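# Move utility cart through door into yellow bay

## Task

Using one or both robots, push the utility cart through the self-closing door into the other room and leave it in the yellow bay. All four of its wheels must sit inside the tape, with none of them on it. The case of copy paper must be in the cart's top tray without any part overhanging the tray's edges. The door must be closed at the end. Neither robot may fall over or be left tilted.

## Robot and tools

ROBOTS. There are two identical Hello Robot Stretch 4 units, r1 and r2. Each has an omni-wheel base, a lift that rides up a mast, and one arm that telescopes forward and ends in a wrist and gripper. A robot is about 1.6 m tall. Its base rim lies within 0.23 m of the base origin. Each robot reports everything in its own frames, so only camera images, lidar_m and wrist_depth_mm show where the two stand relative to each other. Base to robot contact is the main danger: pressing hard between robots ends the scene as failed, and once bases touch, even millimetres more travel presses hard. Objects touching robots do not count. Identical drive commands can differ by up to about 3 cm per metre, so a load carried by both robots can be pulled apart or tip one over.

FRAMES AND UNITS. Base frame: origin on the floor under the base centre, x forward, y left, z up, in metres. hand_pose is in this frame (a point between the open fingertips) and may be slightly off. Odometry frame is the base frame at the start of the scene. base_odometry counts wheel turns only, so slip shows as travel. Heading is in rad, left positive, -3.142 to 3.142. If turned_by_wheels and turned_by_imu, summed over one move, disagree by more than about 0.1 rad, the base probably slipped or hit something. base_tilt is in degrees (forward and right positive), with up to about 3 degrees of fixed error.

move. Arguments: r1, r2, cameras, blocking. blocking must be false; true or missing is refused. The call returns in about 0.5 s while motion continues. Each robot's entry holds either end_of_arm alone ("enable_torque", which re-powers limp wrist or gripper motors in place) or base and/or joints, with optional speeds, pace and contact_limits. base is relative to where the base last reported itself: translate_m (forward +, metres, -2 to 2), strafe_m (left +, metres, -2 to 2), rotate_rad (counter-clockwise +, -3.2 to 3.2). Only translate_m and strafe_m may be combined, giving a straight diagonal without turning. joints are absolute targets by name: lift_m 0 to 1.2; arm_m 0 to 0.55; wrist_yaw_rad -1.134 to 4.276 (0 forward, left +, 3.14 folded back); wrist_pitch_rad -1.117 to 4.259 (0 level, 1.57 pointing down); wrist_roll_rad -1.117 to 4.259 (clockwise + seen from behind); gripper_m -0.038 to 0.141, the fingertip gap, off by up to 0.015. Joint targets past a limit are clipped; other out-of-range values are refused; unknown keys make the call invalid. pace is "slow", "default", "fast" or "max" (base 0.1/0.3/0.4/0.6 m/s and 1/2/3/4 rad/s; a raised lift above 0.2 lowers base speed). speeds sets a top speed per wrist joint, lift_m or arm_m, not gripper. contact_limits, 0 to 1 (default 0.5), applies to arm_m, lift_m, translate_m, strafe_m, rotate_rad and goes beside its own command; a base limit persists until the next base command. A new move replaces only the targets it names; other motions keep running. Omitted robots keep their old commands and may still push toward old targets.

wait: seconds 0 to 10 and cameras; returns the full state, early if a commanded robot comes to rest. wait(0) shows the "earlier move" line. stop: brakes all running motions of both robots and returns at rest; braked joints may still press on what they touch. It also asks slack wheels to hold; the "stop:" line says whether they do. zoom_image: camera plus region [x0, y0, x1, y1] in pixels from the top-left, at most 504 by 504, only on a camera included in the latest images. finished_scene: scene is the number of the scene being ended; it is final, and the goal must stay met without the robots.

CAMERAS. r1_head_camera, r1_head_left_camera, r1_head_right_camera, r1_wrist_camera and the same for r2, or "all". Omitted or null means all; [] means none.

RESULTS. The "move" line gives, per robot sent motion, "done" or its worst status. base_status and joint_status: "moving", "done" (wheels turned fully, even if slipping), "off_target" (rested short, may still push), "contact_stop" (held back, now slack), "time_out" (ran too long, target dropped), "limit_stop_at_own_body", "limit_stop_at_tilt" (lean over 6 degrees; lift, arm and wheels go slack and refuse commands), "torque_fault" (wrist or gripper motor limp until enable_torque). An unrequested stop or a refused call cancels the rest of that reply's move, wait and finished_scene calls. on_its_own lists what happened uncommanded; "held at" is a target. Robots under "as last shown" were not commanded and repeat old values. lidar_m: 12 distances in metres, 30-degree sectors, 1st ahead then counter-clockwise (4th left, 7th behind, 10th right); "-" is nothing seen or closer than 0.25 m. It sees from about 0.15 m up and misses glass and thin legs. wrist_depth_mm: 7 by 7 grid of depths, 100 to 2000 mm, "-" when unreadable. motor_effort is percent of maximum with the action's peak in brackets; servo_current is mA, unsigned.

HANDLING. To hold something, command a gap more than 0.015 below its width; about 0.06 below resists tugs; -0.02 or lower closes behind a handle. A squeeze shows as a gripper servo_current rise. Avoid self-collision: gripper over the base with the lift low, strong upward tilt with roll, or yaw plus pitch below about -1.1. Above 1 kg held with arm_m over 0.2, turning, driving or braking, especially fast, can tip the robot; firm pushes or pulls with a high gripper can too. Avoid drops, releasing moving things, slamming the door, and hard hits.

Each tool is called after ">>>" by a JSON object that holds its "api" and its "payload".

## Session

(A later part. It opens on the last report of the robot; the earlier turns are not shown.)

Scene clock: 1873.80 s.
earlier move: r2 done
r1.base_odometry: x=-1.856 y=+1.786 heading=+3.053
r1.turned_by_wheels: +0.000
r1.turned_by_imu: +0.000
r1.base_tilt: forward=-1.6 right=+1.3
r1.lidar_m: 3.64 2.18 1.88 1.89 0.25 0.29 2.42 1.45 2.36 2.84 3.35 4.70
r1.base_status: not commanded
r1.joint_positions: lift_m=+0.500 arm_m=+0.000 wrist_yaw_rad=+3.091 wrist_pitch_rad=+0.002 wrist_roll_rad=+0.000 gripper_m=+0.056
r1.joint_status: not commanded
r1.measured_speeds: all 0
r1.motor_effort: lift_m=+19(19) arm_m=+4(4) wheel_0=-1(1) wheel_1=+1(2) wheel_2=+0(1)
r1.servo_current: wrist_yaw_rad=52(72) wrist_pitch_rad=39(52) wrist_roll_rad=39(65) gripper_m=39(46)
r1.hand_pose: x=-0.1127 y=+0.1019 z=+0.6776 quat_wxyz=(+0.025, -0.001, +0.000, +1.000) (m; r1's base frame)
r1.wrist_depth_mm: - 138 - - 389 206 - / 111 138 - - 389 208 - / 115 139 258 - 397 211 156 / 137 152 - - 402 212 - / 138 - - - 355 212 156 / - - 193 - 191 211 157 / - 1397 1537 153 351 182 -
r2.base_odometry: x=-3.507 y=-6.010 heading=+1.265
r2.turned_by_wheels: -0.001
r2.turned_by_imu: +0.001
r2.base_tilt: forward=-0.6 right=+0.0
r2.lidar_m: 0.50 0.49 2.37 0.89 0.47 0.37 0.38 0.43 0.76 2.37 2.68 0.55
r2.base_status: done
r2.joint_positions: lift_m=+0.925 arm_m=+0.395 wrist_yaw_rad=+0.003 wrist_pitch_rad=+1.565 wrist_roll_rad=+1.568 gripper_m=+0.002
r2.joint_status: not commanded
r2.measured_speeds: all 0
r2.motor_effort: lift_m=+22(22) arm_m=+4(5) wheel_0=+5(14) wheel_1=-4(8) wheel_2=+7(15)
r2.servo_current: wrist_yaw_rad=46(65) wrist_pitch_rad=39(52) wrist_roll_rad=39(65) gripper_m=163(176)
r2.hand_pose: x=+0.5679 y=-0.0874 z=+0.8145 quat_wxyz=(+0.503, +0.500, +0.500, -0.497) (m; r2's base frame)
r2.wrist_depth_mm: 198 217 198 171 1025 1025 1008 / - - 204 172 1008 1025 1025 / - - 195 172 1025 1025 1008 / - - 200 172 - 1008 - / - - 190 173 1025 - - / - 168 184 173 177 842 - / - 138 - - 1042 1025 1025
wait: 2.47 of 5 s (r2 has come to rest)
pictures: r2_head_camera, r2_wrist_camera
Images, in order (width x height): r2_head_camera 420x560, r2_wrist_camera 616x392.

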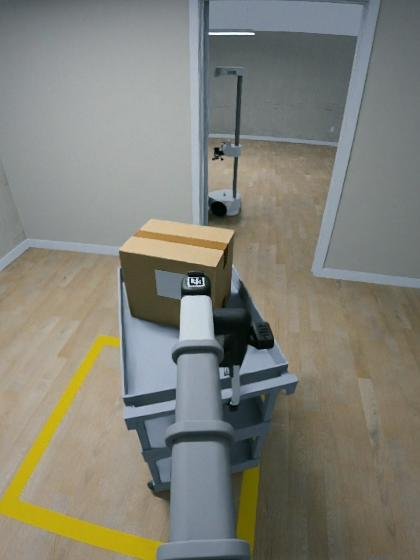

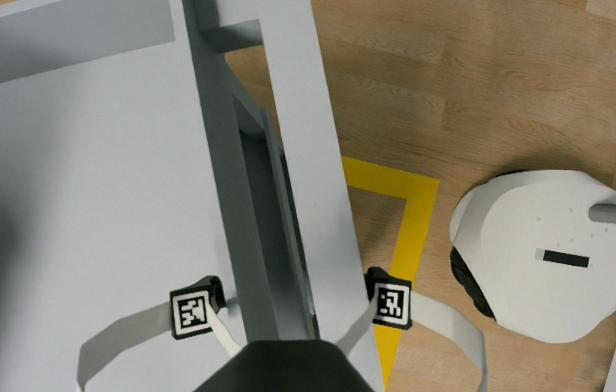

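>>> {"api": "move", "payload": {"r2": {"joints":{"gripper_m":0.12}}, "blocking": false, "cameras": []}}

>>> {"api": "wait", "payload": {"seconds": 2, "cameras": []}}

>>> {"api": "move", "payload": {"r2": {"joints":{"lift_m":1.13},"pace":"slow"}, "blocking": false, "cameras": []}}

>>> {"api": "wait", "payload": {"seconds": 4, "cameras": ["r2_wrist_camera"]}}

>>> {"api": "move", "payload": {"r2": {"base":{"strafe_m":-0.75},"joints":{"arm_m":0.15}}, "blocking": false, "cameras": []}}

>>> {"api": "wait", "payload": {"seconds": 2.5, "cameras": []}}

>>> {"api": "wait", "payload": {"seconds": 5, "cameras": []}}

>>> {"api": "move", "payload": {"r2": {"base":{"rotate_rad":0.85},"pace":"slow"}, "blocking": false, "cameras": []}}

>>> {"api": "wait", "payload": {"seconds": 5, "cameras": ["r2_head_camera","r2_head_left_camera"]}}

Scene clock: 1886.03 s.
move: r2 moving
r1: as last shown
r1.lidar_m: 3.62 2.18 1.89 1.88 0.25 0.30 2.43 1.45 2.37 2.85 3.35 4.69
r1.motor_effort: lift_m=+19(19) arm_m=+3(4) wheel_0=+0(1) wheel_1=+1(2) wheel_2=-1(1)
r1.servo_current: wrist_yaw_rad=52(65) wrist_pitch_rad=52(52) wrist_roll_rad=39(52) gripper_m=39(46)
r1.wrist_depth_mm: - 138 - - 387 208 - / 111 139 - - 392 208 - / 114 139 262 - 399 211 156 / 137 152 - - 399 211 - / 138 - - - 353 212 156 / - - 194 - 191 213 156 / - 1430 1499 153 351 182 -
r2.base_odometry: x=-3.507 y=-6.010 heading=+1.265
r2.turned_by_wheels: +0.000
r2.turned_by_imu: +0.000
r2.base_tilt: forward=-0.6 right=+0.1
r2.lidar_m: 0.50 0.50 2.38 0.87 0.45 0.38 0.37 0.46 0.75 2.38 2.69 0.58
r2.base_status: not commanded
r2.joint_positions: lift_m=+0.925 arm_m=+0.395 wrist_yaw_rad=+0.003 wrist_pitch_rad=+1.565 wrist_roll_rad=+1.568 gripper_m=+0.020
r2.joint_status: gripper_m moving
r2.measured_speeds: translate_m=+0.000 strafe_m=+0.000 rotate_rad=+0.000 lift_m=+0.002 arm_m=+0.000 wrist_yaw_rad=+0.000 wrist_pitch_rad=+0.000 wrist_roll_rad=+0.000
r2.motor_effort: lift_m=+22(22) arm_m=+5(5) wheel_0=+5(5) wheel_1=-4(4) wheel_2=+7(7)
r2.servo_current: wrist_yaw_rad=59(59) wrist_pitch_rad=46(46) wrist_roll_rad=46(52) gripper_m=98(137)
r2.hand_pose: x=+0.5679 y=-0.0874 z=+0.8145 quat_wxyz=(+0.503, +0.500, +0.500, -0.497) (m; r2's base frame)
r2.wrist_depth_mm: 198 216 201 176 1025 1008 991 / 236 - 220 176 1008 1025 1008 / - - 199 176 1025 991 1008 / - - 200 177 - 1025 - / - - 198 177 1025 1025 - / - 165 184 177 178 153 - / - 137 - - 1025 1025 991
pictures: none
No camera images: "cameras" was empty.

Scene clock: 1887.57 s.
earlier move: r2 done
r1.base_odometry: x=-1.856 y=+1.786 heading=+3.053
r1.turned_by_wheels: +0.000
r1.turned_by_imu: +0.000
r1.base_tilt: forward=-1.6 right=+1.3
r1.lidar_m: 3.61 2.18 1.90 1.90 0.25 0.30 2.44 1.44 2.32 2.84 3.37 4.68
r1.base_status: not commanded
r1.joint_positions: lift_m=+0.500 arm_m=+0.000 wrist_yaw_rad=+3.091 wrist_pitch_rad=+0.002 wrist_roll_rad=+0.000 gripper_m=+0.056
r1.joint_status: not commanded
r1.measured_speeds: all 0
r1.motor_effort: lift_m=+19(19) arm_m=+3(4) wheel_0=+0(1) wheel_1=+2(2) wheel_2=-1(1)
r1.servo_current: wrist_yaw_rad=59(65) wrist_pitch_rad=39(52) wrist_roll_rad=65(65) gripper_m=39(46)
r1.hand_pose: x=-0.1127 y=+0.1019 z=+0.6776 quat_wxyz=(+0.025, -0.001, +0.000, +1.000) (m; r1's base frame)
r1.wrist_depth_mm: - 138 - - 387 206 - / 111 139 - - 392 210 - / 115 139 259 - 399 211 156 / 137 152 - - 399 212 - / 138 - - - 353 212 156 / - - 193 - 191 213 156 / - 1430 1537 153 353 182 -
r2.base_odometry: x=-3.507 y=-6.010 heading=+1.264
r2.turned_by_wheels: +0.000
r2.turned_by_imu: +0.000
r2.base_tilt: forward=-0.6 right=+0.1
r2.lidar_m: 0.48 0.52 2.38 0.87 0.46 0.38 0.36 0.46 0.78 2.35 2.68 0.55
r2.base_status: not commanded
r2.joint_positions: lift_m=+0.925 arm_m=+0.395 wrist_yaw_rad=+0.003 wrist_pitch_rad=+1.566 wrist_roll_rad=+1.568 gripper_m=+0.120
r2.joint_status: all done
r2.measured_speeds: all 0
r2.motor_effort: lift_m=+16(22) arm_m=+4(5) wheel_0=+4(5) wheel_1=-4(4) wheel_2=+5(7)
r2.servo_current: wrist_yaw_rad=59(65) wrist_pitch_rad=46(52) wrist_roll_rad=52(59) gripper_m=46(137)
r2.hand_pose: x=+0.5676 y=-0.0874 z=+0.8149 quat_wxyz=(+0.503, +0.500, +0.500, -0.497) (m; r2's base frame)
r2.wrist_depth_mm: 198 217 202 176 1008 1025 1025 / 235 - 215 176 1025 1025 1008 / - - 209 177 1025 1008 1008 / - - 202 177 1042 1025 - / - - 216 177 1025 - - / - 186 188 177 186 - - / - - - - 1042 991 1042
wait: 1.53 of 2 s (r2 has come to rest)
pictures: none
No camera images: "cameras" was empty.

Scene clock: 1888.07 s.
move: r2 moving
r1: as last shown
r1.base_tilt: forward=-1.6 right=+1.2
r1.lidar_m: 3.66 2.17 1.89 1.89 0.25 0.32 2.43 1.45 2.35 2.83 3.36 4.69
r1.motor_effort: lift_m=+19(19) arm_m=+4(4) wheel_0=+0(1) wheel_1=+2(2) wheel_2=-1(1)
r1.servo_current: wrist_yaw_rad=46(59) wrist_pitch_rad=33(46) wrist_roll_rad=46(65) gripper_m=39(46)
r1.wrist_depth_mm: - 138 - - 387 208 - / 111 138 - - 389 208 - / 115 139 259 - 394 211 155 / 137 152 - - 397 212 - / 138 - - - 353 213 156 / - - 194 - 190 213 156 / - 1430 1537 153 353 182 -
r2.base_odometry: x=-3.507 y=-6.010 heading=+1.264
r2.turned_by_wheels: +0.000
r2.turned_by_imu: +0.000
r2.base_tilt: forward=-0.7 right=+0.0
r2.lidar_m: 0.49 0.53 2.39 0.85 0.47 0.38 0.38 0.44 0.77 2.38 2.65 0.55
r2.base_status: not commanded
r2.joint_positions: lift_m=+0.950 arm_m=+0.395 wrist_yaw_rad=+0.003 wrist_pitch_rad=+1.567 wrist_roll_rad=+1.568 gripper_m=+0.120
r2.joint_status: lift_m moving
r2.measured_speeds: translate_m=+0.000 strafe_m=+0.000 rotate_rad=+0.000 lift_m=+0.097 arm_m=+0.000 wrist_yaw_rad=+0.000 wrist_pitch_rad=+0.000 wrist_roll_rad=+0.000
r2.motor_effort: lift_m=+21(25) arm_m=+5(5) wheel_0=+4(5) wheel_1=-4(4) wheel_2=+5(5)
r2.servo_current: wrist_yaw_rad=59(59) wrist_pitch_rad=46(46) wrist_roll_rad=46(59) gripper_m=46(52)
r2.hand_pose: x=+0.5673 y=-0.0874 z=+0.8398 quat_wxyz=(+0.502, +0.500, +0.500, -0.498) (m; r2's base frame)
r2.wrist_depth_mm: 210 218 222 196 1042 1060 1025 / 246 - 242 197 1060 1025 1042 / - - 236 196 1042 1042 1042 / - - 216 197 1025 1042 - / - - 220 197 1042 - - / - 186 198 197 193 - - / - - - - 1060 1042 1042
pictures: none
No camera images: "cameras" was empty.

Scene clock: 1889.97 s.
earlier move: r2 done
r1.base_odometry: x=-1.856 y=+1.786 heading=+3.053
r1.turned_by_wheels: +0.000
r1.turned_by_imu: +0.000
r1.base_tilt: forward=-1.6 right=+1.3
r1.lidar_m: 3.65 2.15 1.90 1.90 0.25 0.30 2.46 1.45 2.37 2.87 3.37 4.68
r1.base_status: not commanded
r1.joint_positions: lift_m=+0.500 arm_m=+0.000 wrist_yaw_rad=+3.091 wrist_pitch_rad=+0.002 wrist_roll_rad=+0.000 gripper_m=+0.056
r1.joint_status: not commanded
r1.measured_speeds: all 0
r1.motor_effort: lift_m=+19(19) arm_m=+4(4) wheel_0=-1(1) wheel_1=+1(2) wheel_2=-1(1)
r1.servo_current: wrist_yaw_rad=39(78) wrist_pitch_rad=33(46) wrist_roll_rad=52(72) gripper_m=39(52)
r1.hand_pose: x=-0.1127 y=+0.1019 z=+0.6776 quat_wxyz=(+0.025, -0.001, +0.000, +1.000) (m; r1's base frame)
r1.wrist_depth_mm: - 138 - - 387 207 - / 111 138 - - 394 208 - / 115 139 259 - 397 210 156 / 137 152 - - 402 211 - / 138 - - - 351 212 156 / - - 194 - 190 213 157 / - 1464 1537 153 351 181 -
r2.base_odometry: x=-3.507 y=-6.010 heading=+1.264
r2.turned_by_wheels: +0.000
r2.turned_by_imu: +0.000
r2.base_tilt: forward=-0.7 right=+0.0
r2.lidar_m: 0.48 0.49 2.36 0.86 0.44 0.36 0.37 0.46 0.77 2.37 2.69 0.55
r2.base_status: not commanded
r2.joint_positions: lift_m=+1.130 arm_m=+0.395 wrist_yaw_rad=+0.003 wrist_pitch_rad=+1.567 wrist_roll_rad=+1.568 gripper_m=+0.120
r2.joint_status: all done
r2.measured_speeds: all 0
r2.motor_effort: lift_m=+21(26) arm_m=+4(5) wheel_0=+4(5) wheel_1=-4(4) wheel_2=+5(5)
r2.servo_current: wrist_yaw_rad=52(59) wrist_pitch_rad=46(52) wrist_roll_rad=46(65) gripper_m=52(59)
r2.hand_pose: x=+0.5673 y=-0.0874 z=+1.0195 quat_wxyz=(+0.502, +0.500, +0.500, -0.498) (m; r2's base frame)
r2.wrist_depth_mm: 1255 1255 1205 1229 1205 1229 1182 / 1255 1229 1229 1255 1229 1229 1205 / 445 410 - 597 1229 1205 1229 / - - - 382 1205 - 1229 / 404 - - 382 1255 - - / 355 189 189 384 195 - 1229 / 389 - - - 1229 1229 1205
wait: 1.90 of 4 s (r2 has come to rest)
pictures: r2_wrist_camera
Images, in order (width x height): r2_wrist_camera 616x392.

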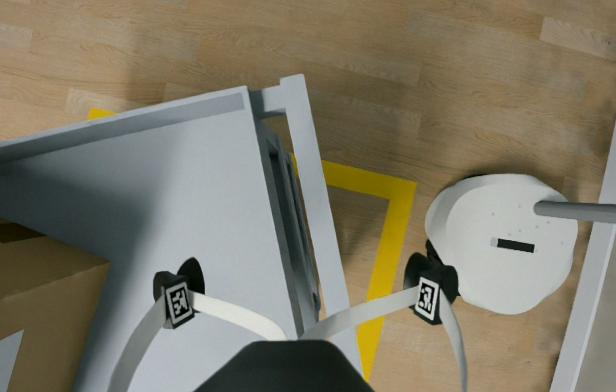

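Scene clock: 1890.47 s.
move: r2 moving
r1: as last shown
r1.lidar_m: 3.63 2.16 1.87 1.90 0.25 0.31 2.43 1.45 2.36 2.85 3.37 4.68
r1.motor_effort: lift_m=+19(19) arm_m=+3(4) wheel_0=+0(1) wheel_1=+2(2) wheel_2=+0(1)
r1.servo_current: wrist_yaw_rad=46(59) wrist_pitch_rad=39(52) wrist_roll_rad=46(59) gripper_m=33(46)
r1.wrist_depth_mm: - 138 - - 384 208 - / 111 139 - - 389 208 - / 115 139 260 - 397 210 156 / 137 152 - - 399 211 - / 138 - - - 353 212 156 / - - 193 - 191 212 157 / - 1430 1499 154 353 182 -
r2.base_odometry: x=-3.473 y=-6.021 heading=+1.264
r2.turned_by_wheels: +0.000
r2.turned_by_imu: +0.000
r2.base_tilt: forward=-0.7 right=+0.0
r2.lidar_m: 0.49 0.50 2.40 0.90 0.48 0.39 0.39 0.46 0.78 2.34 2.65 0.56
r2.base_status: strafe_m moving
r2.joint_positions: lift_m=+1.130 arm_m=+0.344 wrist_yaw_rad=+0.003 wrist_pitch_rad=+1.567 wrist_roll_rad=+1.568 gripper_m=+0.120
r2.joint_status: arm_m moving
r2.measured_speeds: translate_m=+0.000 strafe_m=-0.140 rotate_rad=-0.001 lift_m=+0.000 arm_m=-0.195 wrist_yaw_rad=+0.000 wrist_pitch_rad=+0.000 wrist_roll_rad=+0.000
r2.motor_effort: lift_m=+22(22) arm_m=-8(14) wheel_0=+12(13) wheel_1=-10(11) wheel_2=+0(3)
r2.servo_current: wrist_yaw_rad=46(52) wrist_pitch_rad=39(46) wrist_roll_rad=52(59) gripper_m=52(59)
r2.hand_pose: x=+0.5167 y=-0.0874 z=+1.0195 quat_wxyz=(+0.502, +0.500, +0.500, -0.498) (m; r2's base frame)
r2.wrist_depth_mm: 1255 1229 1255 1255 1205 1205 1205 / 1255 1229 1255 1255 1229 1229 1229 / 1229 436 382 1255 1205 1229 1229 / - - 382 1229 1205 - 1229 / - - 394 1255 1229 - 1205 / 415 185 196 379 196 - 1255 / 424 - - - 1229 1229 1205
pictures: none
No camera images: "cameras" was empty.

Scene clock: 1892.97 s.
earlier move: r2 moving
r1.base_odometry: x=-1.856 y=+1.786 heading=+3.053
r1.turned_by_wheels: +0.000
r1.turned_by_imu: +0.000
r1.base_tilt: forward=-1.6 right=+1.2
r1.lidar_m: 3.64 2.18 1.88 1.90 0.25 0.32 2.40 1.46 2.37 2.86 3.37 4.67
r1.base_status: not commanded
r1.joint_positions: lift_m=+0.500 arm_m=+0.000 wrist_yaw_rad=+3.091 wrist_pitch_rad=+0.002 wrist_roll_rad=+0.000 gripper_m=+0.056
r1.joint_status: not commanded
r1.measured_speeds: all 0
r1.motor_effort: lift_m=+19(19) arm_m=+4(4) wheel_0=+0(1) wheel_1=+2(2) wheel_2=+0(1)
r1.servo_current: wrist_yaw_rad=52(65) wrist_pitch_rad=33(52) wrist_roll_rad=52(59) gripper_m=39(52)
r1.hand_pose: x=-0.1127 y=+0.1019 z=+0.6776 quat_wxyz=(+0.025, -0.001, +0.000, +1.000) (m; r1's base frame)
r1.wrist_depth_mm: - 138 - - 387 207 - / 111 138 - - 392 208 - / 115 139 260 - 397 210 156 / 137 152 - - 397 212 - / 138 - - - 353 212 156 / - - 193 - 191 213 157 / - 1464 1537 153 353 182 -
r2.base_odometry: x=-2.832 y=-6.224 heading=+1.264
r2.turned_by_wheels: +0.000
r2.turned_by_imu: +0.001
r2.base_tilt: forward=-0.7 right=+0.0
r2.lidar_m: 2.25 0.73 0.80 1.16 0.64 0.55 0.54 0.62 1.08 1.68 1.90 2.28
r2.base_status: strafe_m moving
r2.joint_positions: lift_m=+1.130 arm_m=+0.150 wrist_yaw_rad=+0.003 wrist_pitch_rad=+1.567 wrist_roll_rad=+1.568 gripper_m=+0.120
r2.joint_status: all done
r2.measured_speeds: translate_m=+0.000 strafe_m=-0.158 rotate_rad=+0.002 lift_m=+0.000 arm_m=+0.000 wrist_yaw_rad=+0.000 wrist_pitch_rad=+0.000 wrist_roll_rad=+0.000
r2.motor_effort: lift_m=+21(22) arm_m=-7(14) wheel_0=+3(14) wheel_1=-2(12) wheel_2=+0(3)
r2.servo_current: wrist_yaw_rad=46(59) wrist_pitch_rad=39(46) wrist_roll_rad=52(59) gripper_m=46(59)
r2.hand_pose: x=+0.3223 y=-0.0874 z=+1.0196 quat_wxyz=(+0.502, +0.500, +0.500, -0.498) (m; r2's base frame)
r2.wrist_depth_mm: 1229 1229 1229 1205 1229 1205 1229 / 1255 1205 1229 1255 1205 1229 1229 / 1229 1255 1255 1205 1255 1229 1229 / 1229 1229 1229 1205 - 1229 1182 / 1229 1255 1255 1229 - 1229 1229 / 1229 1229 201 1229 197 1229 1205 / 1255 1255 1255 - 1229 1229 1182
wait: 2.50 s; no rest
pictures: none
No camera images: "cameras" was empty.

Scene clock: 1893.80 s.
earlier move: r2 done
r1.base_odometry: x=-1.856 y=+1.786 heading=+3.053
r1.turned_by_wheels: +0.000
r1.turned_by_imu: +0.000
r1.base_tilt: forward=-1.6 right=+1.3
r1.lidar_m: 3.66 2.17 1.88 1.90 0.25 0.31 2.41 1.46 2.36 2.85 3.35 4.69
r1.base_status: not commanded
r1.joint_positions: lift_m=+0.500 arm_m=+0.000 wrist_yaw_rad=+3.091 wrist_pitch_rad=+0.002 wrist_roll_rad=+0.000 gripper_m=+0.056
r1.joint_status: not commanded
r1.measured_speeds: all 0
r1.motor_effort: lift_m=+19(19) arm_m=+4(4) wheel_0=+0(1) wheel_1=+2(2) wheel_2=-1(1)
r1.servo_current: wrist_yaw_rad=46(65) wrist_pitch_rad=52(52) wrist_roll_rad=59(65) gripper_m=39(52)
r1.hand_pose: x=-0.1127 y=+0.1019 z=+0.6776 quat_wxyz=(+0.025, -0.001, +0.000, +1.000) (m; r1's base frame)
r1.wrist_depth_mm: - 138 - - 389 207 - / 111 139 - - 392 208 - / 115 139 259 - 399 211 156 / 136 152 - - 402 212 - / 138 - - - 351 213 156 / - - 194 - 191 213 156 / - 1464 1576 153 353 182 -
r2.base_odometry: x=-2.792 y=-6.237 heading=+1.264
r2.turned_by_wheels: +0.000
r2.turned_by_imu: +0.000
r2.base_tilt: forward=-0.7 right=+0.0
r2.lidar_m: 2.24 0.74 0.83 1.24 0.66 0.56 0.55 0.66 1.08 1.64 1.86 2.27
r2.base_status: done
r2.joint_positions: lift_m=+1.130 arm_m=+0.150 wrist_yaw_rad=+0.003 wrist_pitch_rad=+1.567 wrist_roll_rad=+1.568 gripper_m=+0.120
r2.joint_status: all done
r2.measured_speeds: all 0
r2.motor_effort: lift_m=+21(22) arm_m=-7(14) wheel_0=+3(14) wheel_1=-1(12) wheel_2=+0(3)
r2.servo_current: wrist_yaw_rad=39(59) wrist_pitch_rad=46(46) wrist_roll_rad=39(59) gripper_m=46(59)
r2.hand_pose: x=+0.3223 y=-0.0874 z=+1.0196 quat_wxyz=(+0.502, +0.500, +0.500, -0.498) (m; r2's base frame)
r2.wrist_depth_mm: 1229 1229 1229 1229 1205 1205 1205 / 1255 1229 1229 1229 1205 1255 1229 / 1255 1229 1229 1229 1255 1229 1229 / 1255 1229 1229 1229 - 1229 1205 / 1255 1229 1229 1229 - 1255 1205 / 1255 1281 201 1255 198 1229 1182 / 1255 1229 1255 - 1229 1229 1160
wait: 0.83 of 5 s (r2 has come to rest)
pictures: none
No camera images: "cameras" was empty.

Scene clock: 1894.30 s.
move: r2 moving
r1: as last shown
r1.lidar_m: 3.63 2.15 1.87 1.89 0.25 0.29 2.44 1.46 2.37 2.85 3.38 4.70
r1.motor_effort: lift_m=+19(19) arm_m=+4(4) wheel_0=-1(1) wheel_1=+2(2) wheel_2=-1(1)
r1.servo_current: wrist_yaw_rad=65(65) wrist_pitch_rad=46(52) wrist_roll_rad=46(59) gripper_m=39(46)
r1.wrist_depth_mm: - 138 - - 387 207 - / 111 139 - - 392 209 - / 115 139 260 - 399 211 156 / 137 152 - - 402 211 - / 138 - - - 353 212 156 / - - 194 - 191 212 157 / - 1430 1576 153 353 182 -
r2.base_odometry: x=-2.793 y=-6.237 heading=+1.389
r2.turned_by_wheels: +0.125
r2.turned_by_imu: +0.122
r2.base_tilt: forward=-0.7 right=+0.1
r2.lidar_m: 2.29 0.75 0.87 1.00 0.62 0.53 0.54 0.68 1.33 1.66 2.01 2.25
r2.base_status: rotate_rad moving
r2.joint_positions: lift_m=+1.130 arm_m=+0.150 wrist_yaw_rad=+0.003 wrist_pitch_rad=+1.567 wrist_roll_rad=+1.568 gripper_m=+0.120
r2.joint_status: not commanded
r2.measured_speeds: translate_m=+0.000 strafe_m=+0.000 rotate_rad=+0.490 lift_m=+0.000 arm_m=+0.000 wrist_yaw_rad=+0.000 wrist_pitch_rad=+0.000 wrist_roll_rad=+0.000
r2.motor_effort: lift_m=+21(21) arm_m=-7(7) wheel_0=-8(9) wheel_1=-7(8) wheel_2=-9(9)
r2.servo_current: wrist_yaw_rad=39(59) wrist_pitch_rad=39(46) wrist_roll_rad=46(59) gripper_m=52(59)
r2.hand_pose: x=+0.3223 y=-0.0874 z=+1.0196 quat_wxyz=(+0.502, +0.500, +0.500, -0.498) (m; r2's base frame)
r2.wrist_depth_mm: 1255 1255 1205 1205 1229 1229 1229 / 1229 1281 1255 1229 1229 1205 1255 / 1255 1229 1205 1229 1255 1229 1229 / 1255 1229 1229 1229 - 1229 1229 / 1205 1255 1255 1229 - 1229 1229 / 1255 1255 201 1229 196 1229 1182 / 1229 1229 1255 - 1205 1229 1138
pictures: none
No camera images: "cameras" was empty.

Scene clock: 1895.93 s.
earlier move: r2 done
r1.base_odometry: x=-1.856 y=+1.786 heading=+3.053
r1.turned_by_wheels: +0.000
r1.turned_by_imu: +0.000
r1.base_tilt: forward=-1.6 right=+1.3
r1.lidar_m: 3.62 2.17 1.88 1.88 0.25 0.31 2.41 1.46 2.36 2.86 3.36 4.69
r1.base_status: not commanded
r1.joint_positions: lift_m=+0.500 arm_m=+0.000 wrist_yaw_rad=+3.091 wrist_pitch_rad=+0.002 wrist_roll_rad=+0.000 gripper_m=+0.056
r1.joint_status: not commanded
r1.measured_speeds: all 0
r1.motor_effort: lift_m=+19(19) arm_m=+3(4) wheel_0=+0(1) wheel_1=+1(2) wheel_2=-1(1)
r1.servo_current: wrist_yaw_rad=46(65) wrist_pitch_rad=46(52) wrist_roll_rad=46(65) gripper_m=39(46)
r1.hand_pose: x=-0.1127 y=+0.1019 z=+0.6776 quat_wxyz=(+0.025, -0.001, +0.000, +1.000) (m; r1's base frame)
r1.wrist_depth_mm: - 138 - - 387 207 - / 111 138 - - 389 209 - / 114 139 258 - 402 211 156 / 137 152 - - 397 211 - / 138 - - - 353 213 157 / - - 194 - 190 213 156 / - 1464 1499 153 353 182 -
r2.base_odometry: x=-2.793 y=-6.237 heading=+2.113
r2.turned_by_wheels: +0.724
r2.turned_by_imu: +0.705
r2.base_tilt: forward=-0.7 right=+0.1
r2.lidar_m: 0.75 2.03 0.79 0.57 0.52 0.57 0.82 1.65 1.71 2.35 2.24 0.95
r2.base_status: done
r2.joint_positions: lift_m=+1.130 arm_m=+0.150 wrist_yaw_rad=+0.003 wrist_pitch_rad=+1.567 wrist_roll_rad=+1.568 gripper_m=+0.120
r2.joint_status: not commanded
r2.measured_speeds: all 0
r2.motor_effort: lift_m=+21(21) arm_m=-7(7) wheel_0=-4(9) wheel_1=-5(9) wheel_2=-5(11)
r2.servo_current: wrist_yaw_rad=46(59) wrist_pitch_rad=33(52) wrist_roll_rad=52(59) gripper_m=59(59)
r2.hand_pose: x=+0.3223 y=-0.0874 z=+1.0196 quat_wxyz=(+0.502, +0.500, +0.500, -0.498) (m; r2's base frame)
r2.wrist_depth_mm: 1229 1229 1229 1255 1229 1229 1205 / 1255 1255 1255 1255 1229 1229 1229 / 1078 1229 1229 1229 1255 1255 1229 / 715 1205 1255 1229 - 1205 1255 / 723 1229 1229 1229 - 1255 1229 / 1229 1229 200 1255 196 1229 1229 / 1255 1229 1229 - 1229 1205 -
wait: 1.63 of 5 s (r2 has come to rest)
pictures: r2_head_camera, r2_head_left_camera
Images, in order (width x height): r2_head_camera 420x560, r2_head_left_camera 420x672.

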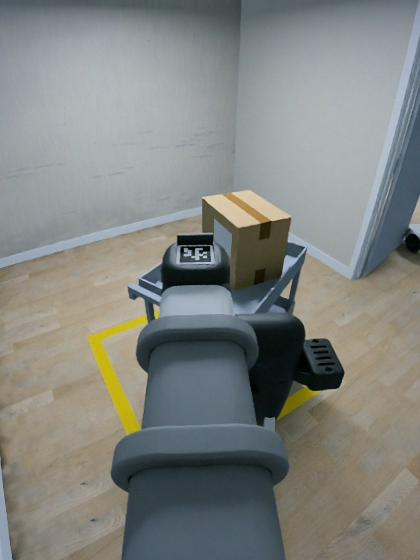

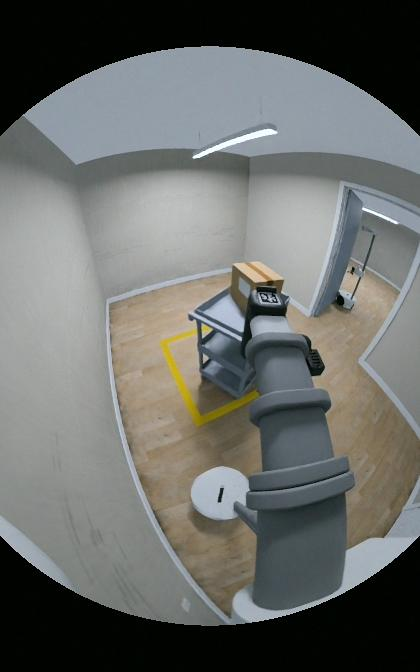

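>>> {"api": "move", "payload": {"r2": {"base":{"strafe_m":-0.25},"joints":{"arm_m":0.0,"wrist_yaw_rad":3.0,"wrist_pitch_rad":0.0}}, "blocking": false, "cameras": []}}

>>> {"api": "wait", "payload": {"seconds": 2.5, "cameras": []}}

>>> {"api": "move", "payload": {"r2": {"joints":{"lift_m":0.5}}, "blocking": false, "cameras": []}}

>>> {"api": "wait", "payload": {"seconds": 4, "cameras": ["r2_head_camera","r2_head_left_camera"]}}

>>> {"api": "zoom_image", "payload": {"camera": "r2_head_camera", "region": [40, 200, 340, 480]}}

>>> {"api": "zoom_image", "payload": {"camera": "r2_head_left_camera", "region": [120, 240, 320, 460]}}

Scene clock: 1904.73 s.
move: r2 moving
r1: as last shown
r1.base_tilt: forward=-1.5 right=+1.3
r1.lidar_m: 3.65 2.17 1.88 1.89 0.25 0.31 2.43 1.44 2.37 2.85 3.39 4.69
r1.motor_effort: lift_m=+19(19) arm_m=+4(4) wheel_0=-1(1) wheel_1=+2(2) wheel_2=+0(1)
r1.servo_current: wrist_yaw_rad=52(59) wrist_pitch_rad=39(46) wrist_roll_rad=46(52) gripper_m=39(46)
r1.wrist_depth_mm: - 138 - - 389 207 - / 111 138 - - 394 210 - / 115 138 259 - 402 211 156 / 137 152 - - 399 211 - / 138 - - - 351 213 157 / - - 194 - 191 212 157 / - 1430 1576 153 353 182 -
r2.base_odometry: x=-2.762 y=-6.218 heading=+2.113
r2.turned_by_wheels: +0.000
r2.turned_by_imu: +0.000
r2.base_tilt: forward=-0.7 right=+0.1
r2.lidar_m: 0.74 1.06 0.85 0.60 0.57 0.59 0.89 1.61 1.68 2.28 2.20 1.02
r2.base_status: strafe_m moving
r2.joint_positions: lift_m=+1.130 arm_m=+0.100 wrist_yaw_rad=+0.565 wrist_pitch_rad=+0.996 wrist_roll_rad=+1.568 gripper_m=+0.120
r2.joint_status: arm_m moving; wrist_yaw_rad moving; wrist_pitch_rad moving
r2.measured_speeds: translate_m=+0.000 strafe_m=-0.140 rotate_rad=-0.001 lift_m=+0.000 arm_m=-0.195 wrist_yaw_rad=+1.746 wrist_pitch_rad=-1.776 wrist_roll_rad=+0.000
r2.motor_effort: lift_m=+21(21) arm_m=-6(11) wheel_0=+7(12) wheel_1=-11(13) wheel_2=+0(4)
r2.servo_current: wrist_yaw_rad=85(130) wrist_pitch_rad=124(124) wrist_roll_rad=59(59) gripper_m=52(52)
r2.hand_pose: x=+0.4496 y=+0.0101 z=+1.0659 quat_wxyz=(+0.691, +0.502, +0.498, -0.151) (m; r2's base frame)
r2.wrist_depth_mm: - - 544 854 1229 1118 1008 / - 798 544 820 1205 1118 1008 / - 676 - 1118 1229 1118 1025 / - - 1756 1397 1308 1118 1008 / - - 1708 1464 1255 1118 1025 / - - 198 1430 199 1078 1060 / - - 1661 - 1205 1138 1060
pictures: none
No camera images: "cameras" was empty.

Scene clock: 1906.53 s.
earlier move: r2 done
r1.base_odometry: x=-1.856 y=+1.786 heading=+3.053
r1.turned_by_wheels: +0.000
r1.turned_by_imu: +0.000
r1.base_tilt: forward=-1.6 right=+1.3
r1.lidar_m: 3.65 2.14 1.89 1.90 0.25 0.31 2.42 1.44 2.36 2.85 3.37 4.69
r1.base_status: not commanded
r1.joint_positions: lift_m=+0.500 arm_m=+0.000 wrist_yaw_rad=+3.091 wrist_pitch_rad=+0.002 wrist_roll_rad=+0.000 gripper_m=+0.056
r1.joint_status: not commanded
r1.measured_speeds: all 0
r1.motor_effort: lift_m=+19(19) arm_m=+3(4) wheel_0=+0(1) wheel_1=+2(2) wheel_2=-1(1)
r1.servo_current: wrist_yaw_rad=20(72) wrist_pitch_rad=46(52) wrist_roll_rad=52(72) gripper_m=46(46)
r1.hand_pose: x=-0.1127 y=+0.1019 z=+0.6776 quat_wxyz=(+0.025, -0.001, +0.000, +1.000) (m; r1's base frame)
r1.wrist_depth_mm: - 138 - - 387 208 - / 111 139 - - 394 208 - / 115 139 260 - 402 211 156 / 137 152 - - 399 211 - / 138 - - - 353 212 156 / - - 193 - 190 212 156 / - 1430 1537 153 351 182 -
r2.base_odometry: x=-2.578 y=-6.108 heading=+2.113
r2.turned_by_wheels: +0.000
r2.turned_by_imu: +0.000
r2.base_tilt: forward=-0.7 right=+0.0
r2.lidar_m: 0.76 0.85 1.08 0.81 0.77 0.81 1.14 1.52 1.56 2.10 2.01 2.48
r2.base_status: done
r2.joint_positions: lift_m=+1.130 arm_m=+0.000 wrist_yaw_rad=+2.997 wrist_pitch_rad=+0.008 wrist_roll_rad=+1.568 gripper_m=+0.120
r2.joint_status: all done
r2.measured_speeds: all 0
r2.motor_effort: lift_m=+20(21) arm_m=-6(11) wheel_0=+1(13) wheel_1=-1(13) wheel_2=+0(4)
r2.servo_current: wrist_yaw_rad=52(137) wrist_pitch_rad=52(176) wrist_roll_rad=46(65) gripper_m=46(59)
r2.hand_pose: x=-0.1017 y=+0.1280 z=+1.3057 quat_wxyz=(+0.054, +0.048, +0.705, +0.706) (m; r2's base frame)
r2.wrist_depth_mm: - - - - - - - / - - - - - - - / - - - - - - - / - - - - - - - / - - - - - - 1661 / - 185 190 - 186 - 1661 / - - 276 - - - -
wait: 1.80 of 2.5 s (r2 has come to rest)
pictures: none
No camera images: "cameras" was empty.

Scene clock: 1907.03 s.
move: r2 moving
r1: as last shown
r1.lidar_m: 3.63 2.15 1.89 1.88 0.25 0.30 2.43 1.44 2.34 2.85 3.37 4.70
r1.motor_effort: lift_m=+19(19) arm_m=+3(4) wheel_0=+0(1) wheel_1=+1(2) wheel_2=-1(1)
r1.servo_current: wrist_yaw_rad=39(59) wrist_pitch_rad=39(52) wrist_roll_rad=46(59) gripper_m=39(39)
r1.wrist_depth_mm: - 138 - - 389 207 - / 111 139 - - 389 208 - / 115 139 260 - 402 211 156 / 137 152 - - 402 212 - / 137 - - - 353 212 156 / - - 193 - 191 213 157 / - 1430 1537 153 353 182 -
r2.base_odometry: x=-2.578 y=-6.108 heading=+2.113
r2.turned_by_wheels: +0.000
r2.turned_by_imu: +0.000
r2.base_tilt: forward=-0.6 right=+0.1
r2.lidar_m: 0.74 0.82 1.08 0.81 0.74 0.82 1.16 1.50 1.56 2.10 2.03 2.46
r2.base_status: not commanded
r2.joint_positions: lift_m=+1.092 arm_m=+0.000 wrist_yaw_rad=+2.997 wrist_pitch_rad=+0.008 wrist_roll_rad=+1.568 gripper_m=+0.120
r2.joint_status: lift_m moving
r2.measured_speeds: translate_m=+0.000 strafe_m=+0.000 rotate_rad=+0.000 lift_m=-0.146 arm_m=+0.000 wrist_yaw_rad=+0.000 wrist_pitch_rad=+0.000 wrist_roll_rad=+0.000
r2.motor_effort: lift_m=+11(21) arm_m=-6(6) wheel_0=+1(1) wheel_1=-1(1) wheel_2=+0(0)
r2.servo_current: wrist_yaw_rad=39(52) wrist_pitch_rad=46(59) wrist_roll_rad=46(52) gripper_m=46(59)
r2.hand_pose: x=-0.1017 y=+0.1280 z=+1.2683 quat_wxyz=(+0.054, +0.048, +0.705, +0.706) (m; r2's base frame)
r2.wrist_depth_mm: - - - - - - - / - - - - - - - / - - - - - - - / - - - - - - - / - - - - - - 1618 / - 186 190 - 186 - 1618 / - - 277 - - - -
pictures: none
No camera images: "cameras" was empty.

Scene clock: 1909.93 s.
earlier move: r2 done
r1.base_odometry: x=-1.856 y=+1.786 heading=+3.053
r1.turned_by_wheels: +0.000
r1.turned_by_imu: +0.000
r1.base_tilt: forward=-1.5 right=+1.2
r1.lidar_m: 3.65 2.19 1.90 1.89 0.25 0.31 2.43 1.45 2.38 2.85 3.35 4.70
r1.base_status: not commanded
r1.joint_positions: lift_m=+0.500 arm_m=+0.000 wrist_yaw_rad=+3.091 wrist_pitch_rad=+0.002 wrist_roll_rad=+0.000 gripper_m=+0.056
r1.joint_status: not commanded
r1.measured_speeds: all 0
r1.motor_effort: lift_m=+19(19) arm_m=+3(4) wheel_0=-1(1) wheel_1=+2(2) wheel_2=+0(1)
r1.servo_current: wrist_yaw_rad=46(72) wrist_pitch_rad=46(52) wrist_roll_rad=52(65) gripper_m=46(46)
r1.hand_pose: x=-0.1127 y=+0.1019 z=+0.6776 quat_wxyz=(+0.025, -0.001, +0.000, +1.000) (m; r1's base frame)
r1.wrist_depth_mm: - 138 - - 389 207 - / 111 139 - - 394 208 - / 115 139 260 - 399 212 156 / 137 152 - - 402 211 - / 138 - - - 353 213 156 / - - 193 - 191 212 157 / - 1464 1576 153 353 182 -
r2.base_odometry: x=-2.578 y=-6.108 heading=+2.113
r2.turned_by_wheels: +0.000
r2.turned_by_imu: +0.000
r2.base_tilt: forward=-0.6 right=+0.1
r2.lidar_m: 0.75 0.85 1.10 0.81 0.76 0.80 1.14 1.52 1.54 2.12 2.03 2.45
r2.base_status: not commanded
r2.joint_positions: lift_m=+0.500 arm_m=+0.000 wrist_yaw_rad=+2.997 wrist_pitch_rad=+0.008 wrist_roll_rad=+1.568 gripper_m=+0.120
r2.joint_status: all done
r2.measured_speeds: all 0
r2.motor_effort: lift_m=+14(21) arm_m=-6(7) wheel_0=+1(1) wheel_1=-1(1) wheel_2=+0(1)
r2.servo_current: wrist_yaw_rad=33(59) wrist_pitch_rad=52(59) wrist_roll_rad=46(59) gripper_m=52(59)
r2.hand_pose: x=-0.1017 y=+0.1280 z=+0.6762 quat_wxyz=(+0.054, +0.048, +0.705, +0.706) (m; r2's base frame)
r2.wrist_depth_mm: - - - - - - - / - - - - - - 854 / - - - - - 1025 931 / - - - - - 1205 960 / - - - - - 1281 931 / - 186 190 - 186 1205 960 / - - 278 - - 1366 931
wait: 2.90 of 4 s (r2 has come to rest)
pictures: r2_head_camera, r2_head_left_camera
Images, in order (width x height): r2_head_camera 420x560, r2_head_left_camera 420x672.

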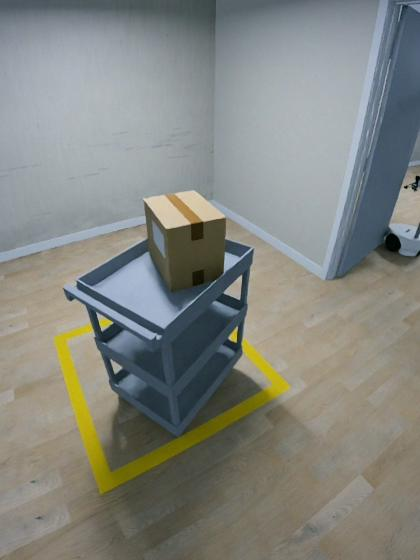

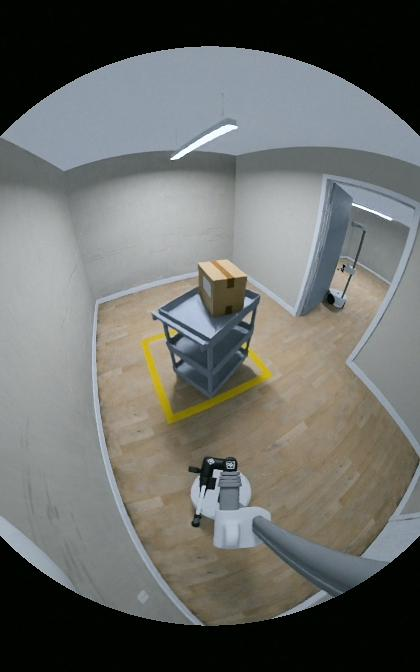

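Scaled by 1.680 from the camera's 420x560 image, which has a finer 1200x1600 frame.

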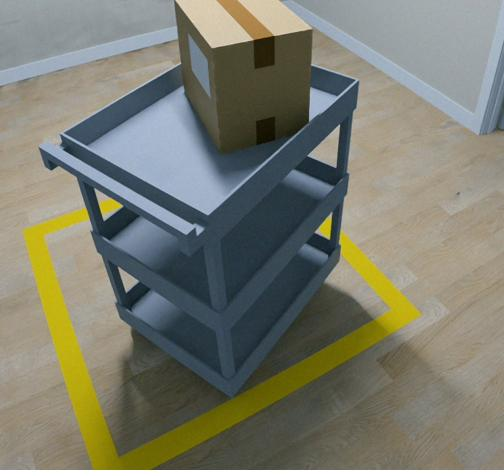

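Scaled by 2.291 from the camera's 420x672 image, which has a finer 600x960 frame.

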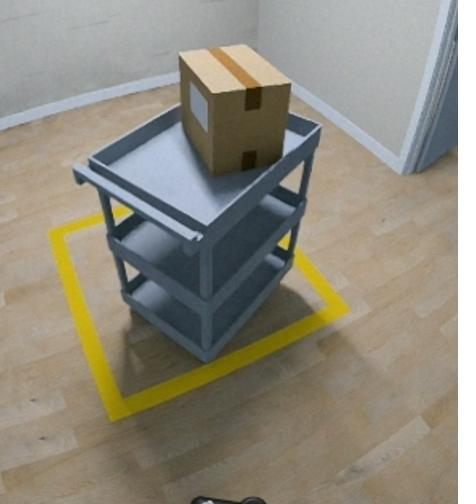

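>>> {"api": "zoom_image", "payload": {"camera": "r2_head_camera", "region": [90, 340, 290, 490]}}

Scaled by 2.520 from the camera's 420x560 image, which has a finer 1200x1600 frame.

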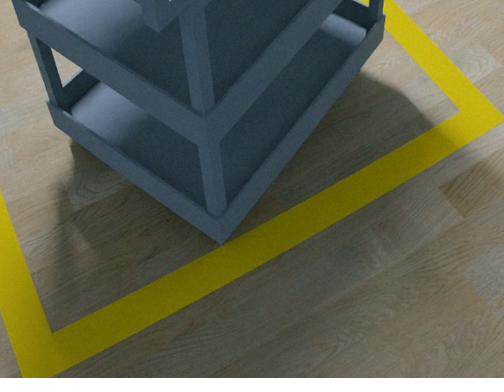

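>>> {"api": "move", "payload": {"r2": {"joints":{"wrist_yaw_rad":0.0,"wrist_pitch_rad":0.25,"wrist_roll_rad":0.0}}, "blocking": false, "cameras": []}}

>>> {"api": "wait", "payload": {"seconds": 2.5, "cameras": []}}

>>> {"api": "move", "payload": {"r2": {"joints":{"lift_m":0.25}}, "blocking": false, "cameras": []}}

>>> {"api": "wait", "payload": {"seconds": 2, "cameras": ["r2_wrist_camera","r2_head_camera"]}}

Scene clock: 1922.97 s.
move: r2 moving
r1: as last shown
r1.base_tilt: forward=-1.6 right=+1.3
r1.lidar_m: 3.65 2.16 1.86 1.89 0.25 0.30 2.44 1.45 2.36 2.86 3.38 4.69
r1.motor_effort: lift_m=+19(19) arm_m=+3(4) wheel_0=+0(1) wheel_1=+1(2) wheel_2=-1(1)
r1.servo_current: wrist_yaw_rad=65(65) wrist_pitch_rad=39(52) wrist_roll_rad=46(52) gripper_m=46(46)
r1.wrist_depth_mm: - 138 - - 389 207 - / 111 139 - - 392 208 - / 114 140 259 - 402 211 156 / 137 152 - - 399 211 - / 138 - - - 351 212 156 / - - 194 - 191 213 157 / - 1430 1499 153 355 182 -
r2.base_odometry: x=-2.578 y=-6.108 heading=+2.113
r2.turned_by_wheels: +0.000
r2.turned_by_imu: +0.000
r2.base_tilt: forward=-0.7 right=+0.1
r2.lidar_m: 0.76 0.85 1.06 0.77 0.75 0.81 1.16 1.51 1.54 2.09 2.02 2.45
r2.base_status: not commanded
r2.joint_positions: lift_m=+0.500 arm_m=+0.000 wrist_yaw_rad=+2.436 wrist_pitch_rad=+0.248 wrist_roll_rad=+0.981 gripper_m=+0.120
r2.joint_status: wrist_yaw_rad moving; wrist_pitch_rad moving; wrist_roll_rad moving
r2.measured_speeds: translate_m=+0.000 strafe_m=+0.000 rotate_rad=+0.000 lift_m=+0.000 arm_m=+0.000 wrist_yaw_rad=-1.740 wrist_pitch_rad=+0.015 wrist_roll_rad=-1.820
r2.motor_effort: lift_m=+14(14) arm_m=-6(6) wheel_0=+1(1) wheel_1=-1(1) wheel_2=+0(0)
r2.servo_current: wrist_yaw_rad=91(137) wrist_pitch_rad=26(91) wrist_roll_rad=78(98) gripper_m=52(59)
r2.hand_pose: x=+0.0149 y=+0.2478 z=+0.6076 quat_wxyz=(+0.357, +0.059, +0.476, +0.801) (m; r2's base frame)
r2.wrist_depth_mm: - - - - - - - / - - - - - - - / - - - - - - 768 / - - - - - 842 798 / - - - - - 878 741 / - 186 190 - 193 788 676 / - - - - 946 788 647
pictures: none
No camera images: "cameras" was empty.

Scene clock: 1924.73 s.
earlier move: r2 done
r1.base_odometry: x=-1.856 y=+1.786 heading=+3.053
r1.turned_by_wheels: +0.000
r1.turned_by_imu: +0.000
r1.base_tilt: forward=-1.6 right=+1.3
r1.lidar_m: 3.63 2.16 1.89 1.90 0.25 0.32 2.43 1.45 2.31 2.85 3.37 4.71
r1.base_status: not commanded
r1.joint_positions: lift_m=+0.500 arm_m=+0.000 wrist_yaw_rad=+3.091 wrist_pitch_rad=+0.002 wrist_roll_rad=+0.000 gripper_m=+0.056
r1.joint_status: not commanded
r1.measured_speeds: all 0
r1.motor_effort: lift_m=+19(19) arm_m=+3(4) wheel_0=+0(1) wheel_1=+2(2) wheel_2=+0(1)
r1.servo_current: wrist_yaw_rad=52(78) wrist_pitch_rad=52(52) wrist_roll_rad=46(72) gripper_m=39(46)
r1.hand_pose: x=-0.1127 y=+0.1019 z=+0.6776 quat_wxyz=(+0.025, -0.001, +0.000, +1.000) (m; r1's base frame)
r1.wrist_depth_mm: - 138 - - 384 207 - / 111 139 - - 394 209 - / 115 139 260 - 397 211 156 / 137 152 - - 404 211 - / 138 - - - 353 212 156 / - - 194 - 191 212 156 / - 1430 1499 153 353 182 -
r2.base_odometry: x=-2.578 y=-6.108 heading=+2.113
r2.turned_by_wheels: +0.000
r2.turned_by_imu: +0.000
r2.base_tilt: forward=-0.7 right=+0.0
r2.lidar_m: 0.76 0.84 1.08 0.81 0.77 0.81 1.14 1.52 1.54 2.11 2.03 2.43
r2.base_status: not commanded
r2.joint_positions: lift_m=+0.500 arm_m=+0.000 wrist_yaw_rad=+0.003 wrist_pitch_rad=+0.249 wrist_roll_rad=+0.002 gripper_m=+0.120
r2.joint_status: all done
r2.measured_speeds: all 0
r2.motor_effort: lift_m=+14(15) arm_m=-6(6) wheel_0=+1(1) wheel_1=+0(1) wheel_2=+0(1)
r2.servo_current: wrist_yaw_rad=46(137) wrist_pitch_rad=39(91) wrist_roll_rad=59(117) gripper_m=46(59)
r2.hand_pose: x=+0.4508 y=-0.0866 z=+0.6075 quat_wxyz=(+0.992, +0.001, +0.124, +0.001) (m; r2's base frame)
r2.wrist_depth_mm: - 569 549 - - - 1756 / - - - - - - - / - - - - - - - / - 820 - 866 - - - / 1708 1618 609 1336 1618 1661 1576 / 1255 931 190 854 214 1182 1160 / 1042 991 - - - 960 976
wait: 1.77 of 2.5 s (r2 has come to rest)
pictures: none
No camera images: "cameras" was empty.

Scene clock: 1925.23 s.
move: r2 moving
r1: as last shown
r1.lidar_m: 3.64 2.17 1.89 1.91 0.25 0.32 2.45 1.44 2.35 2.84 3.33 4.69
r1.motor_effort: lift_m=+19(19) arm_m=+4(4) wheel_0=+0(1) wheel_1=+1(2) wheel_2=-1(1)
r1.servo_current: wrist_yaw_rad=59(65) wrist_pitch_rad=46(52) wrist_roll_rad=52(65) gripper_m=46(46)
r1.wrist_depth_mm: - 138 - - 387 208 - / 111 138 - - 394 210 - / 115 139 262 - 402 210 156 / 137 152 - - 399 211 - / 138 - - - 353 212 156 / - - 195 - 191 212 157 / - 1430 1576 153 353 182 -
r2.base_odometry: x=-2.578 y=-6.108 heading=+2.113
r2.turned_by_wheels: +0.000
r2.turned_by_imu: +0.000
r2.base_tilt: forward=-0.7 right=+0.1
r2.lidar_m: 0.70 0.84 1.10 0.81 0.77 0.81 1.13 1.51 1.56 2.10 2.02 2.43
r2.base_status: not commanded
r2.joint_positions: lift_m=+0.462 arm_m=+0.000 wrist_yaw_rad=+0.003 wrist_pitch_rad=+0.249 wrist_roll_rad=+0.002 gripper_m=+0.120
r2.joint_status: lift_m moving
r2.measured_speeds: translate_m=+0.000 strafe_m=+0.000 rotate_rad=+0.000 lift_m=-0.146 arm_m=+0.000 wrist_yaw_rad=+0.000 wrist_pitch_rad=+0.000 wrist_roll_rad=+0.000
r2.motor_effort: lift_m=+13(16) arm_m=-6(6) wheel_0=+1(1) wheel_1=-1(1) wheel_2=+0(0)
r2.servo_current: wrist_yaw_rad=39(59) wrist_pitch_rad=39(46) wrist_roll_rad=46(59) gripper_m=52(52)
r2.hand_pose: x=+0.4508 y=-0.0866 z=+0.5696 quat_wxyz=(+0.992, +0.001, +0.124, +0.001) (m; r2's base frame)
r2.wrist_depth_mm: - 564 549 - - - 1756 / - - - - - - - / - - - - - - - / - 798 597 - - - - / 1618 1618 - 1336 1576 1537 1464 / 1182 917 189 866 213 1160 1138 / 991 917 707 - - 904 917
pictures: none
No camera images: "cameras" was empty.

Scene clock: 1926.83 s.
earlier move: r2 done
r1.base_odometry: x=-1.856 y=+1.786 heading=+3.053
r1.turned_by_wheels: +0.000
r1.turned_by_imu: +0.000
r1.base_tilt: forward=-1.6 right=+1.3
r1.lidar_m: 3.64 2.19 1.89 1.89 0.25 0.33 2.43 1.46 2.35 2.85 3.38 4.68
r1.base_status: not commanded
r1.joint_positions: lift_m=+0.500 arm_m=+0.000 wrist_yaw_rad=+3.091 wrist_pitch_rad=+0.002 wrist_roll_rad=+0.000 gripper_m=+0.056
r1.joint_status: not commanded
r1.measured_speeds: all 0
r1.motor_effort: lift_m=+19(19) arm_m=+3(4) wheel_0=+0(1) wheel_1=+2(2) wheel_2=-1(1)
r1.servo_current: wrist_yaw_rad=33(65) wrist_pitch_rad=39(52) wrist_roll_rad=52(72) gripper_m=39(46)
r1.hand_pose: x=-0.1127 y=+0.1019 z=+0.6776 quat_wxyz=(+0.025, -0.001, +0.000, +1.000) (m; r1's base frame)
r1.wrist_depth_mm: - 138 - - 387 206 - / 111 138 - - 394 208 - / 115 139 260 - 402 210 156 / 137 152 - - 399 211 - / 138 - - - 351 212 156 / - - 193 - 190 212 157 / - 1430 1576 153 353 182 -
r2.base_odometry: x=-2.578 y=-6.108 heading=+2.113
r2.turned_by_wheels: +0.000
r2.turned_by_imu: +0.000
r2.base_tilt: forward=-0.6 right=+0.1
r2.lidar_m: 0.74 0.83 1.09 0.80 0.77 0.82 1.15 1.50 1.52 2.09 2.01 2.45
r2.base_status: not commanded
r2.joint_positions: lift_m=+0.250 arm_m=+0.000 wrist_yaw_rad=+0.003 wrist_pitch_rad=+0.249 wrist_roll_rad=+0.002 gripper_m=+0.120
r2.joint_status: all done
r2.measured_speeds: all 0
r2.motor_effort: lift_m=+14(17) arm_m=-6(6) wheel_0=+1(1) wheel_1=-1(1) wheel_2=+0(1)
r2.servo_current: wrist_yaw_rad=52(59) wrist_pitch_rad=39(46) wrist_roll_rad=46(59) gripper_m=52(52)
r2.hand_pose: x=+0.4508 y=-0.0866 z=+0.3575 quat_wxyz=(+0.992, +0.001, +0.124, +0.001) (m; r2's base frame)
r2.wrist_depth_mm: - - - - - - 1756 / - 597 549 - - - - / - - - - - - - / 1808 1863 - 931 1499 1537 1537 / 1138 960 661 1025 1060 1098 1025 / 820 778 201 842 197 778 778 / 676 676 - - 654 627 634
wait: 1.60 of 2 s (r2 has come to rest)
pictures: r2_head_camera, r2_wrist_camera
Images, in order (width x height): r2_head_camera 420x560, r2_wrist_camera 616x392.

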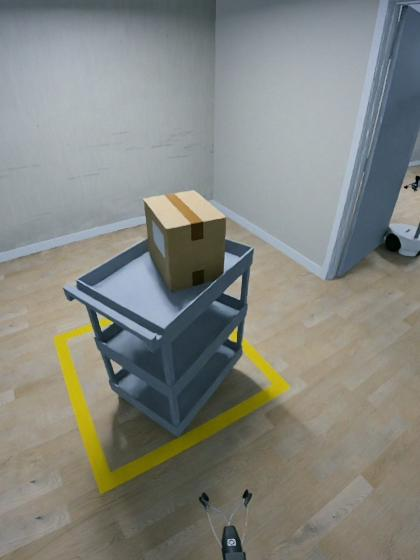

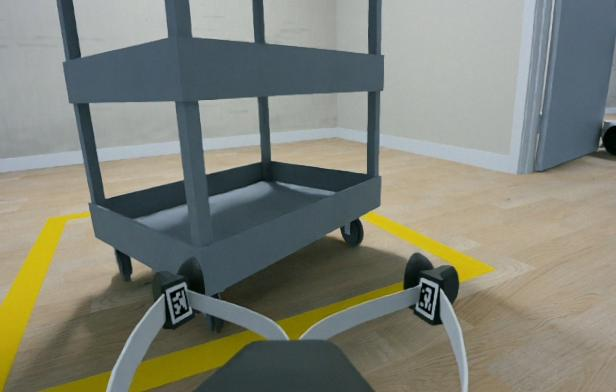

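>>> {"api": "move", "payload": {"r2": {"joints":{"wrist_yaw_rad":0.22,"wrist_pitch_rad":0.5,"lift_m":0.35}}, "blocking": false, "cameras": []}}

>>> {"api": "wait", "payload": {"seconds": 2, "cameras": ["r2_wrist_camera"]}}

>>> {"api": "zoom_image", "payload": {"camera": "r2_wrist_camera", "region": [100, 0, 500, 300]}}

Scene clock: 1933.30 s.
move: r2 moving
r1: as last shown
r1.base_tilt: forward=-1.6 right=+1.2
r1.lidar_m: 3.65 2.18 1.89 1.89 0.25 0.30 2.46 1.45 2.34 2.85 3.39 4.70
r1.motor_effort: lift_m=+19(19) arm_m=+4(4) wheel_0=+0(1) wheel_1=+2(2) wheel_2=-1(1)
r1.servo_current: wrist_yaw_rad=59(65) wrist_pitch_rad=39(52) wrist_roll_rad=39(65) gripper_m=39(46)
r1.wrist_depth_mm: - 138 - - 387 206 - / 111 139 - - 394 209 - / 115 139 260 - 399 211 156 / 137 152 - - 402 211 - / 138 - - - 353 212 157 / - - 193 - 191 212 156 / - 1430 1499 153 353 181 -
r2.base_odometry: x=-2.578 y=-6.108 heading=+2.113
r2.turned_by_wheels: +0.000
r2.turned_by_imu: +0.000
r2.base_tilt: forward=-0.7 right=+0.1
r2.lidar_m: 0.74 0.81 1.10 0.81 0.77 0.82 1.14 1.50 1.52 2.13 2.02 2.45
r2.base_status: not commanded
r2.joint_positions: lift_m=+0.288 arm_m=+0.000 wrist_yaw_rad=+0.217 wrist_pitch_rad=+0.498 wrist_roll_rad=+0.002 gripper_m=+0.120
r2.joint_status: lift_m moving; wrist_yaw_rad moving; wrist_pitch_rad moving
r2.measured_speeds: translate_m=+0.000 strafe_m=+0.000 rotate_rad=+0.000 lift_m=+0.146 arm_m=+0.000 wrist_yaw_rad=+0.009 wrist_pitch_rad=+0.016 wrist_roll_rad=+0.000
r2.motor_effort: lift_m=+22(24) arm_m=-6(6) wheel_0=+1(1) wheel_1=+0(1) wheel_2=+0(1)
r2.servo_current: wrist_yaw_rad=52(85) wrist_pitch_rad=39(72) wrist_roll_rad=59(59) gripper_m=59(59)
r2.hand_pose: x=+0.4373 y=-0.0309 z=+0.3281 quat_wxyz=(+0.963, -0.026, +0.245, +0.105) (m; r2's base frame)
r2.wrist_depth_mm: - - - - - - - / - - - 569 - 1808 1708 / 1336 1308 931 - 831 1138 1205 / 976 960 931 759 917 946 931 / 768 768 788 778 699 715 723 / 627 585 200 627 214 603 597 / 554 549 530 - 535 517 517
pictures: none
No camera images: "cameras" was empty.

Scene clock: 1934.23 s.
earlier move: r2 done
r1.base_odometry: x=-1.856 y=+1.786 heading=+3.053
r1.turned_by_wheels: +0.000
r1.turned_by_imu: +0.000
r1.base_tilt: forward=-1.6 right=+1.3
r1.lidar_m: 3.65 2.15 1.88 1.89 0.25 0.32 2.42 1.45 2.36 2.85 3.37 4.69
r1.base_status: not commanded
r1.joint_positions: lift_m=+0.500 arm_m=+0.000 wrist_yaw_rad=+3.091 wrist_pitch_rad=+0.002 wrist_roll_rad=+0.000 gripper_m=+0.056
r1.joint_status: not commanded
r1.measured_speeds: all 0
r1.motor_effort: lift_m=+19(19) arm_m=+4(4) wheel_0=+0(1) wheel_1=+2(2) wheel_2=-1(1)
r1.servo_current: wrist_yaw_rad=46(65) wrist_pitch_rad=39(52) wrist_roll_rad=46(65) gripper_m=39(46)
r1.hand_pose: x=-0.1127 y=+0.1019 z=+0.6776 quat_wxyz=(+0.025, -0.001, +0.000, +1.000) (m; r1's base frame)
r1.wrist_depth_mm: - 138 - - 389 208 - / 111 139 - - 392 210 - / 115 139 260 - 397 210 156 / 137 152 - - 399 211 - / 138 - - - 351 212 156 / - - 194 - 191 211 156 / - 1464 1576 153 355 182 -
r2.base_odometry: x=-2.578 y=-6.108 heading=+2.113
r2.turned_by_wheels: +0.000
r2.turned_by_imu: +0.000
r2.base_tilt: forward=-0.7 right=+0.1
r2.lidar_m: 0.73 0.86 1.10 0.82 0.77 0.81 1.15 1.52 1.53 2.12 2.01 2.45
r2.base_status: not commanded
r2.joint_positions: lift_m=+0.350 arm_m=+0.000 wrist_yaw_rad=+0.217 wrist_pitch_rad=+0.498 wrist_roll_rad=+0.002 gripper_m=+0.120
r2.joint_status: all done
r2.measured_speeds: all 0
r2.motor_effort: lift_m=+21(25) arm_m=-6(6) wheel_0=+1(1) wheel_1=+0(1) wheel_2=+0(1)
r2.servo_current: wrist_yaw_rad=52(91) wrist_pitch_rad=39(78) wrist_roll_rad=59(72) gripper_m=52(59)
r2.hand_pose: x=+0.4372 y=-0.0308 z=+0.3901 quat_wxyz=(+0.963, -0.026, +0.245, +0.105) (m; r2's base frame)
r2.wrist_depth_mm: - - 564 512 - - - / - - - 1229 - - 1808 / 1537 1499 931 - 904 1281 1366 / 1098 1098 1025 676 991 1042 1025 / 878 866 866 842 866 798 809 / 715 215 198 699 199 683 683 / 609 609 609 - 615 591 597
wait: 0.93 of 2 s (r2 has come to rest)
pictures: r2_wrist_camera
Images, in order (width x height): r2_wrist_camera 616x392.

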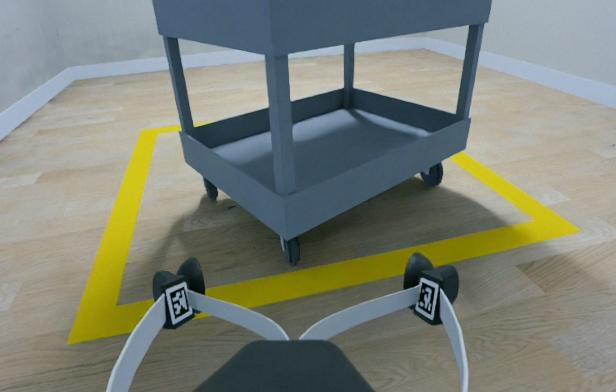

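Scaled by 1.260.

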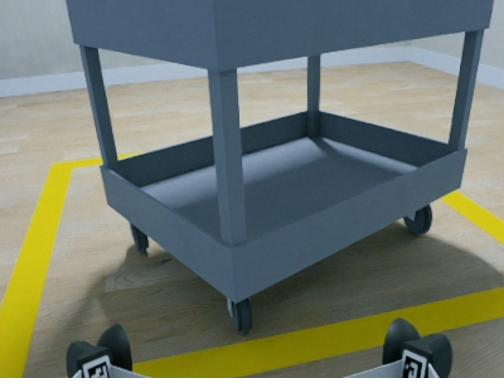

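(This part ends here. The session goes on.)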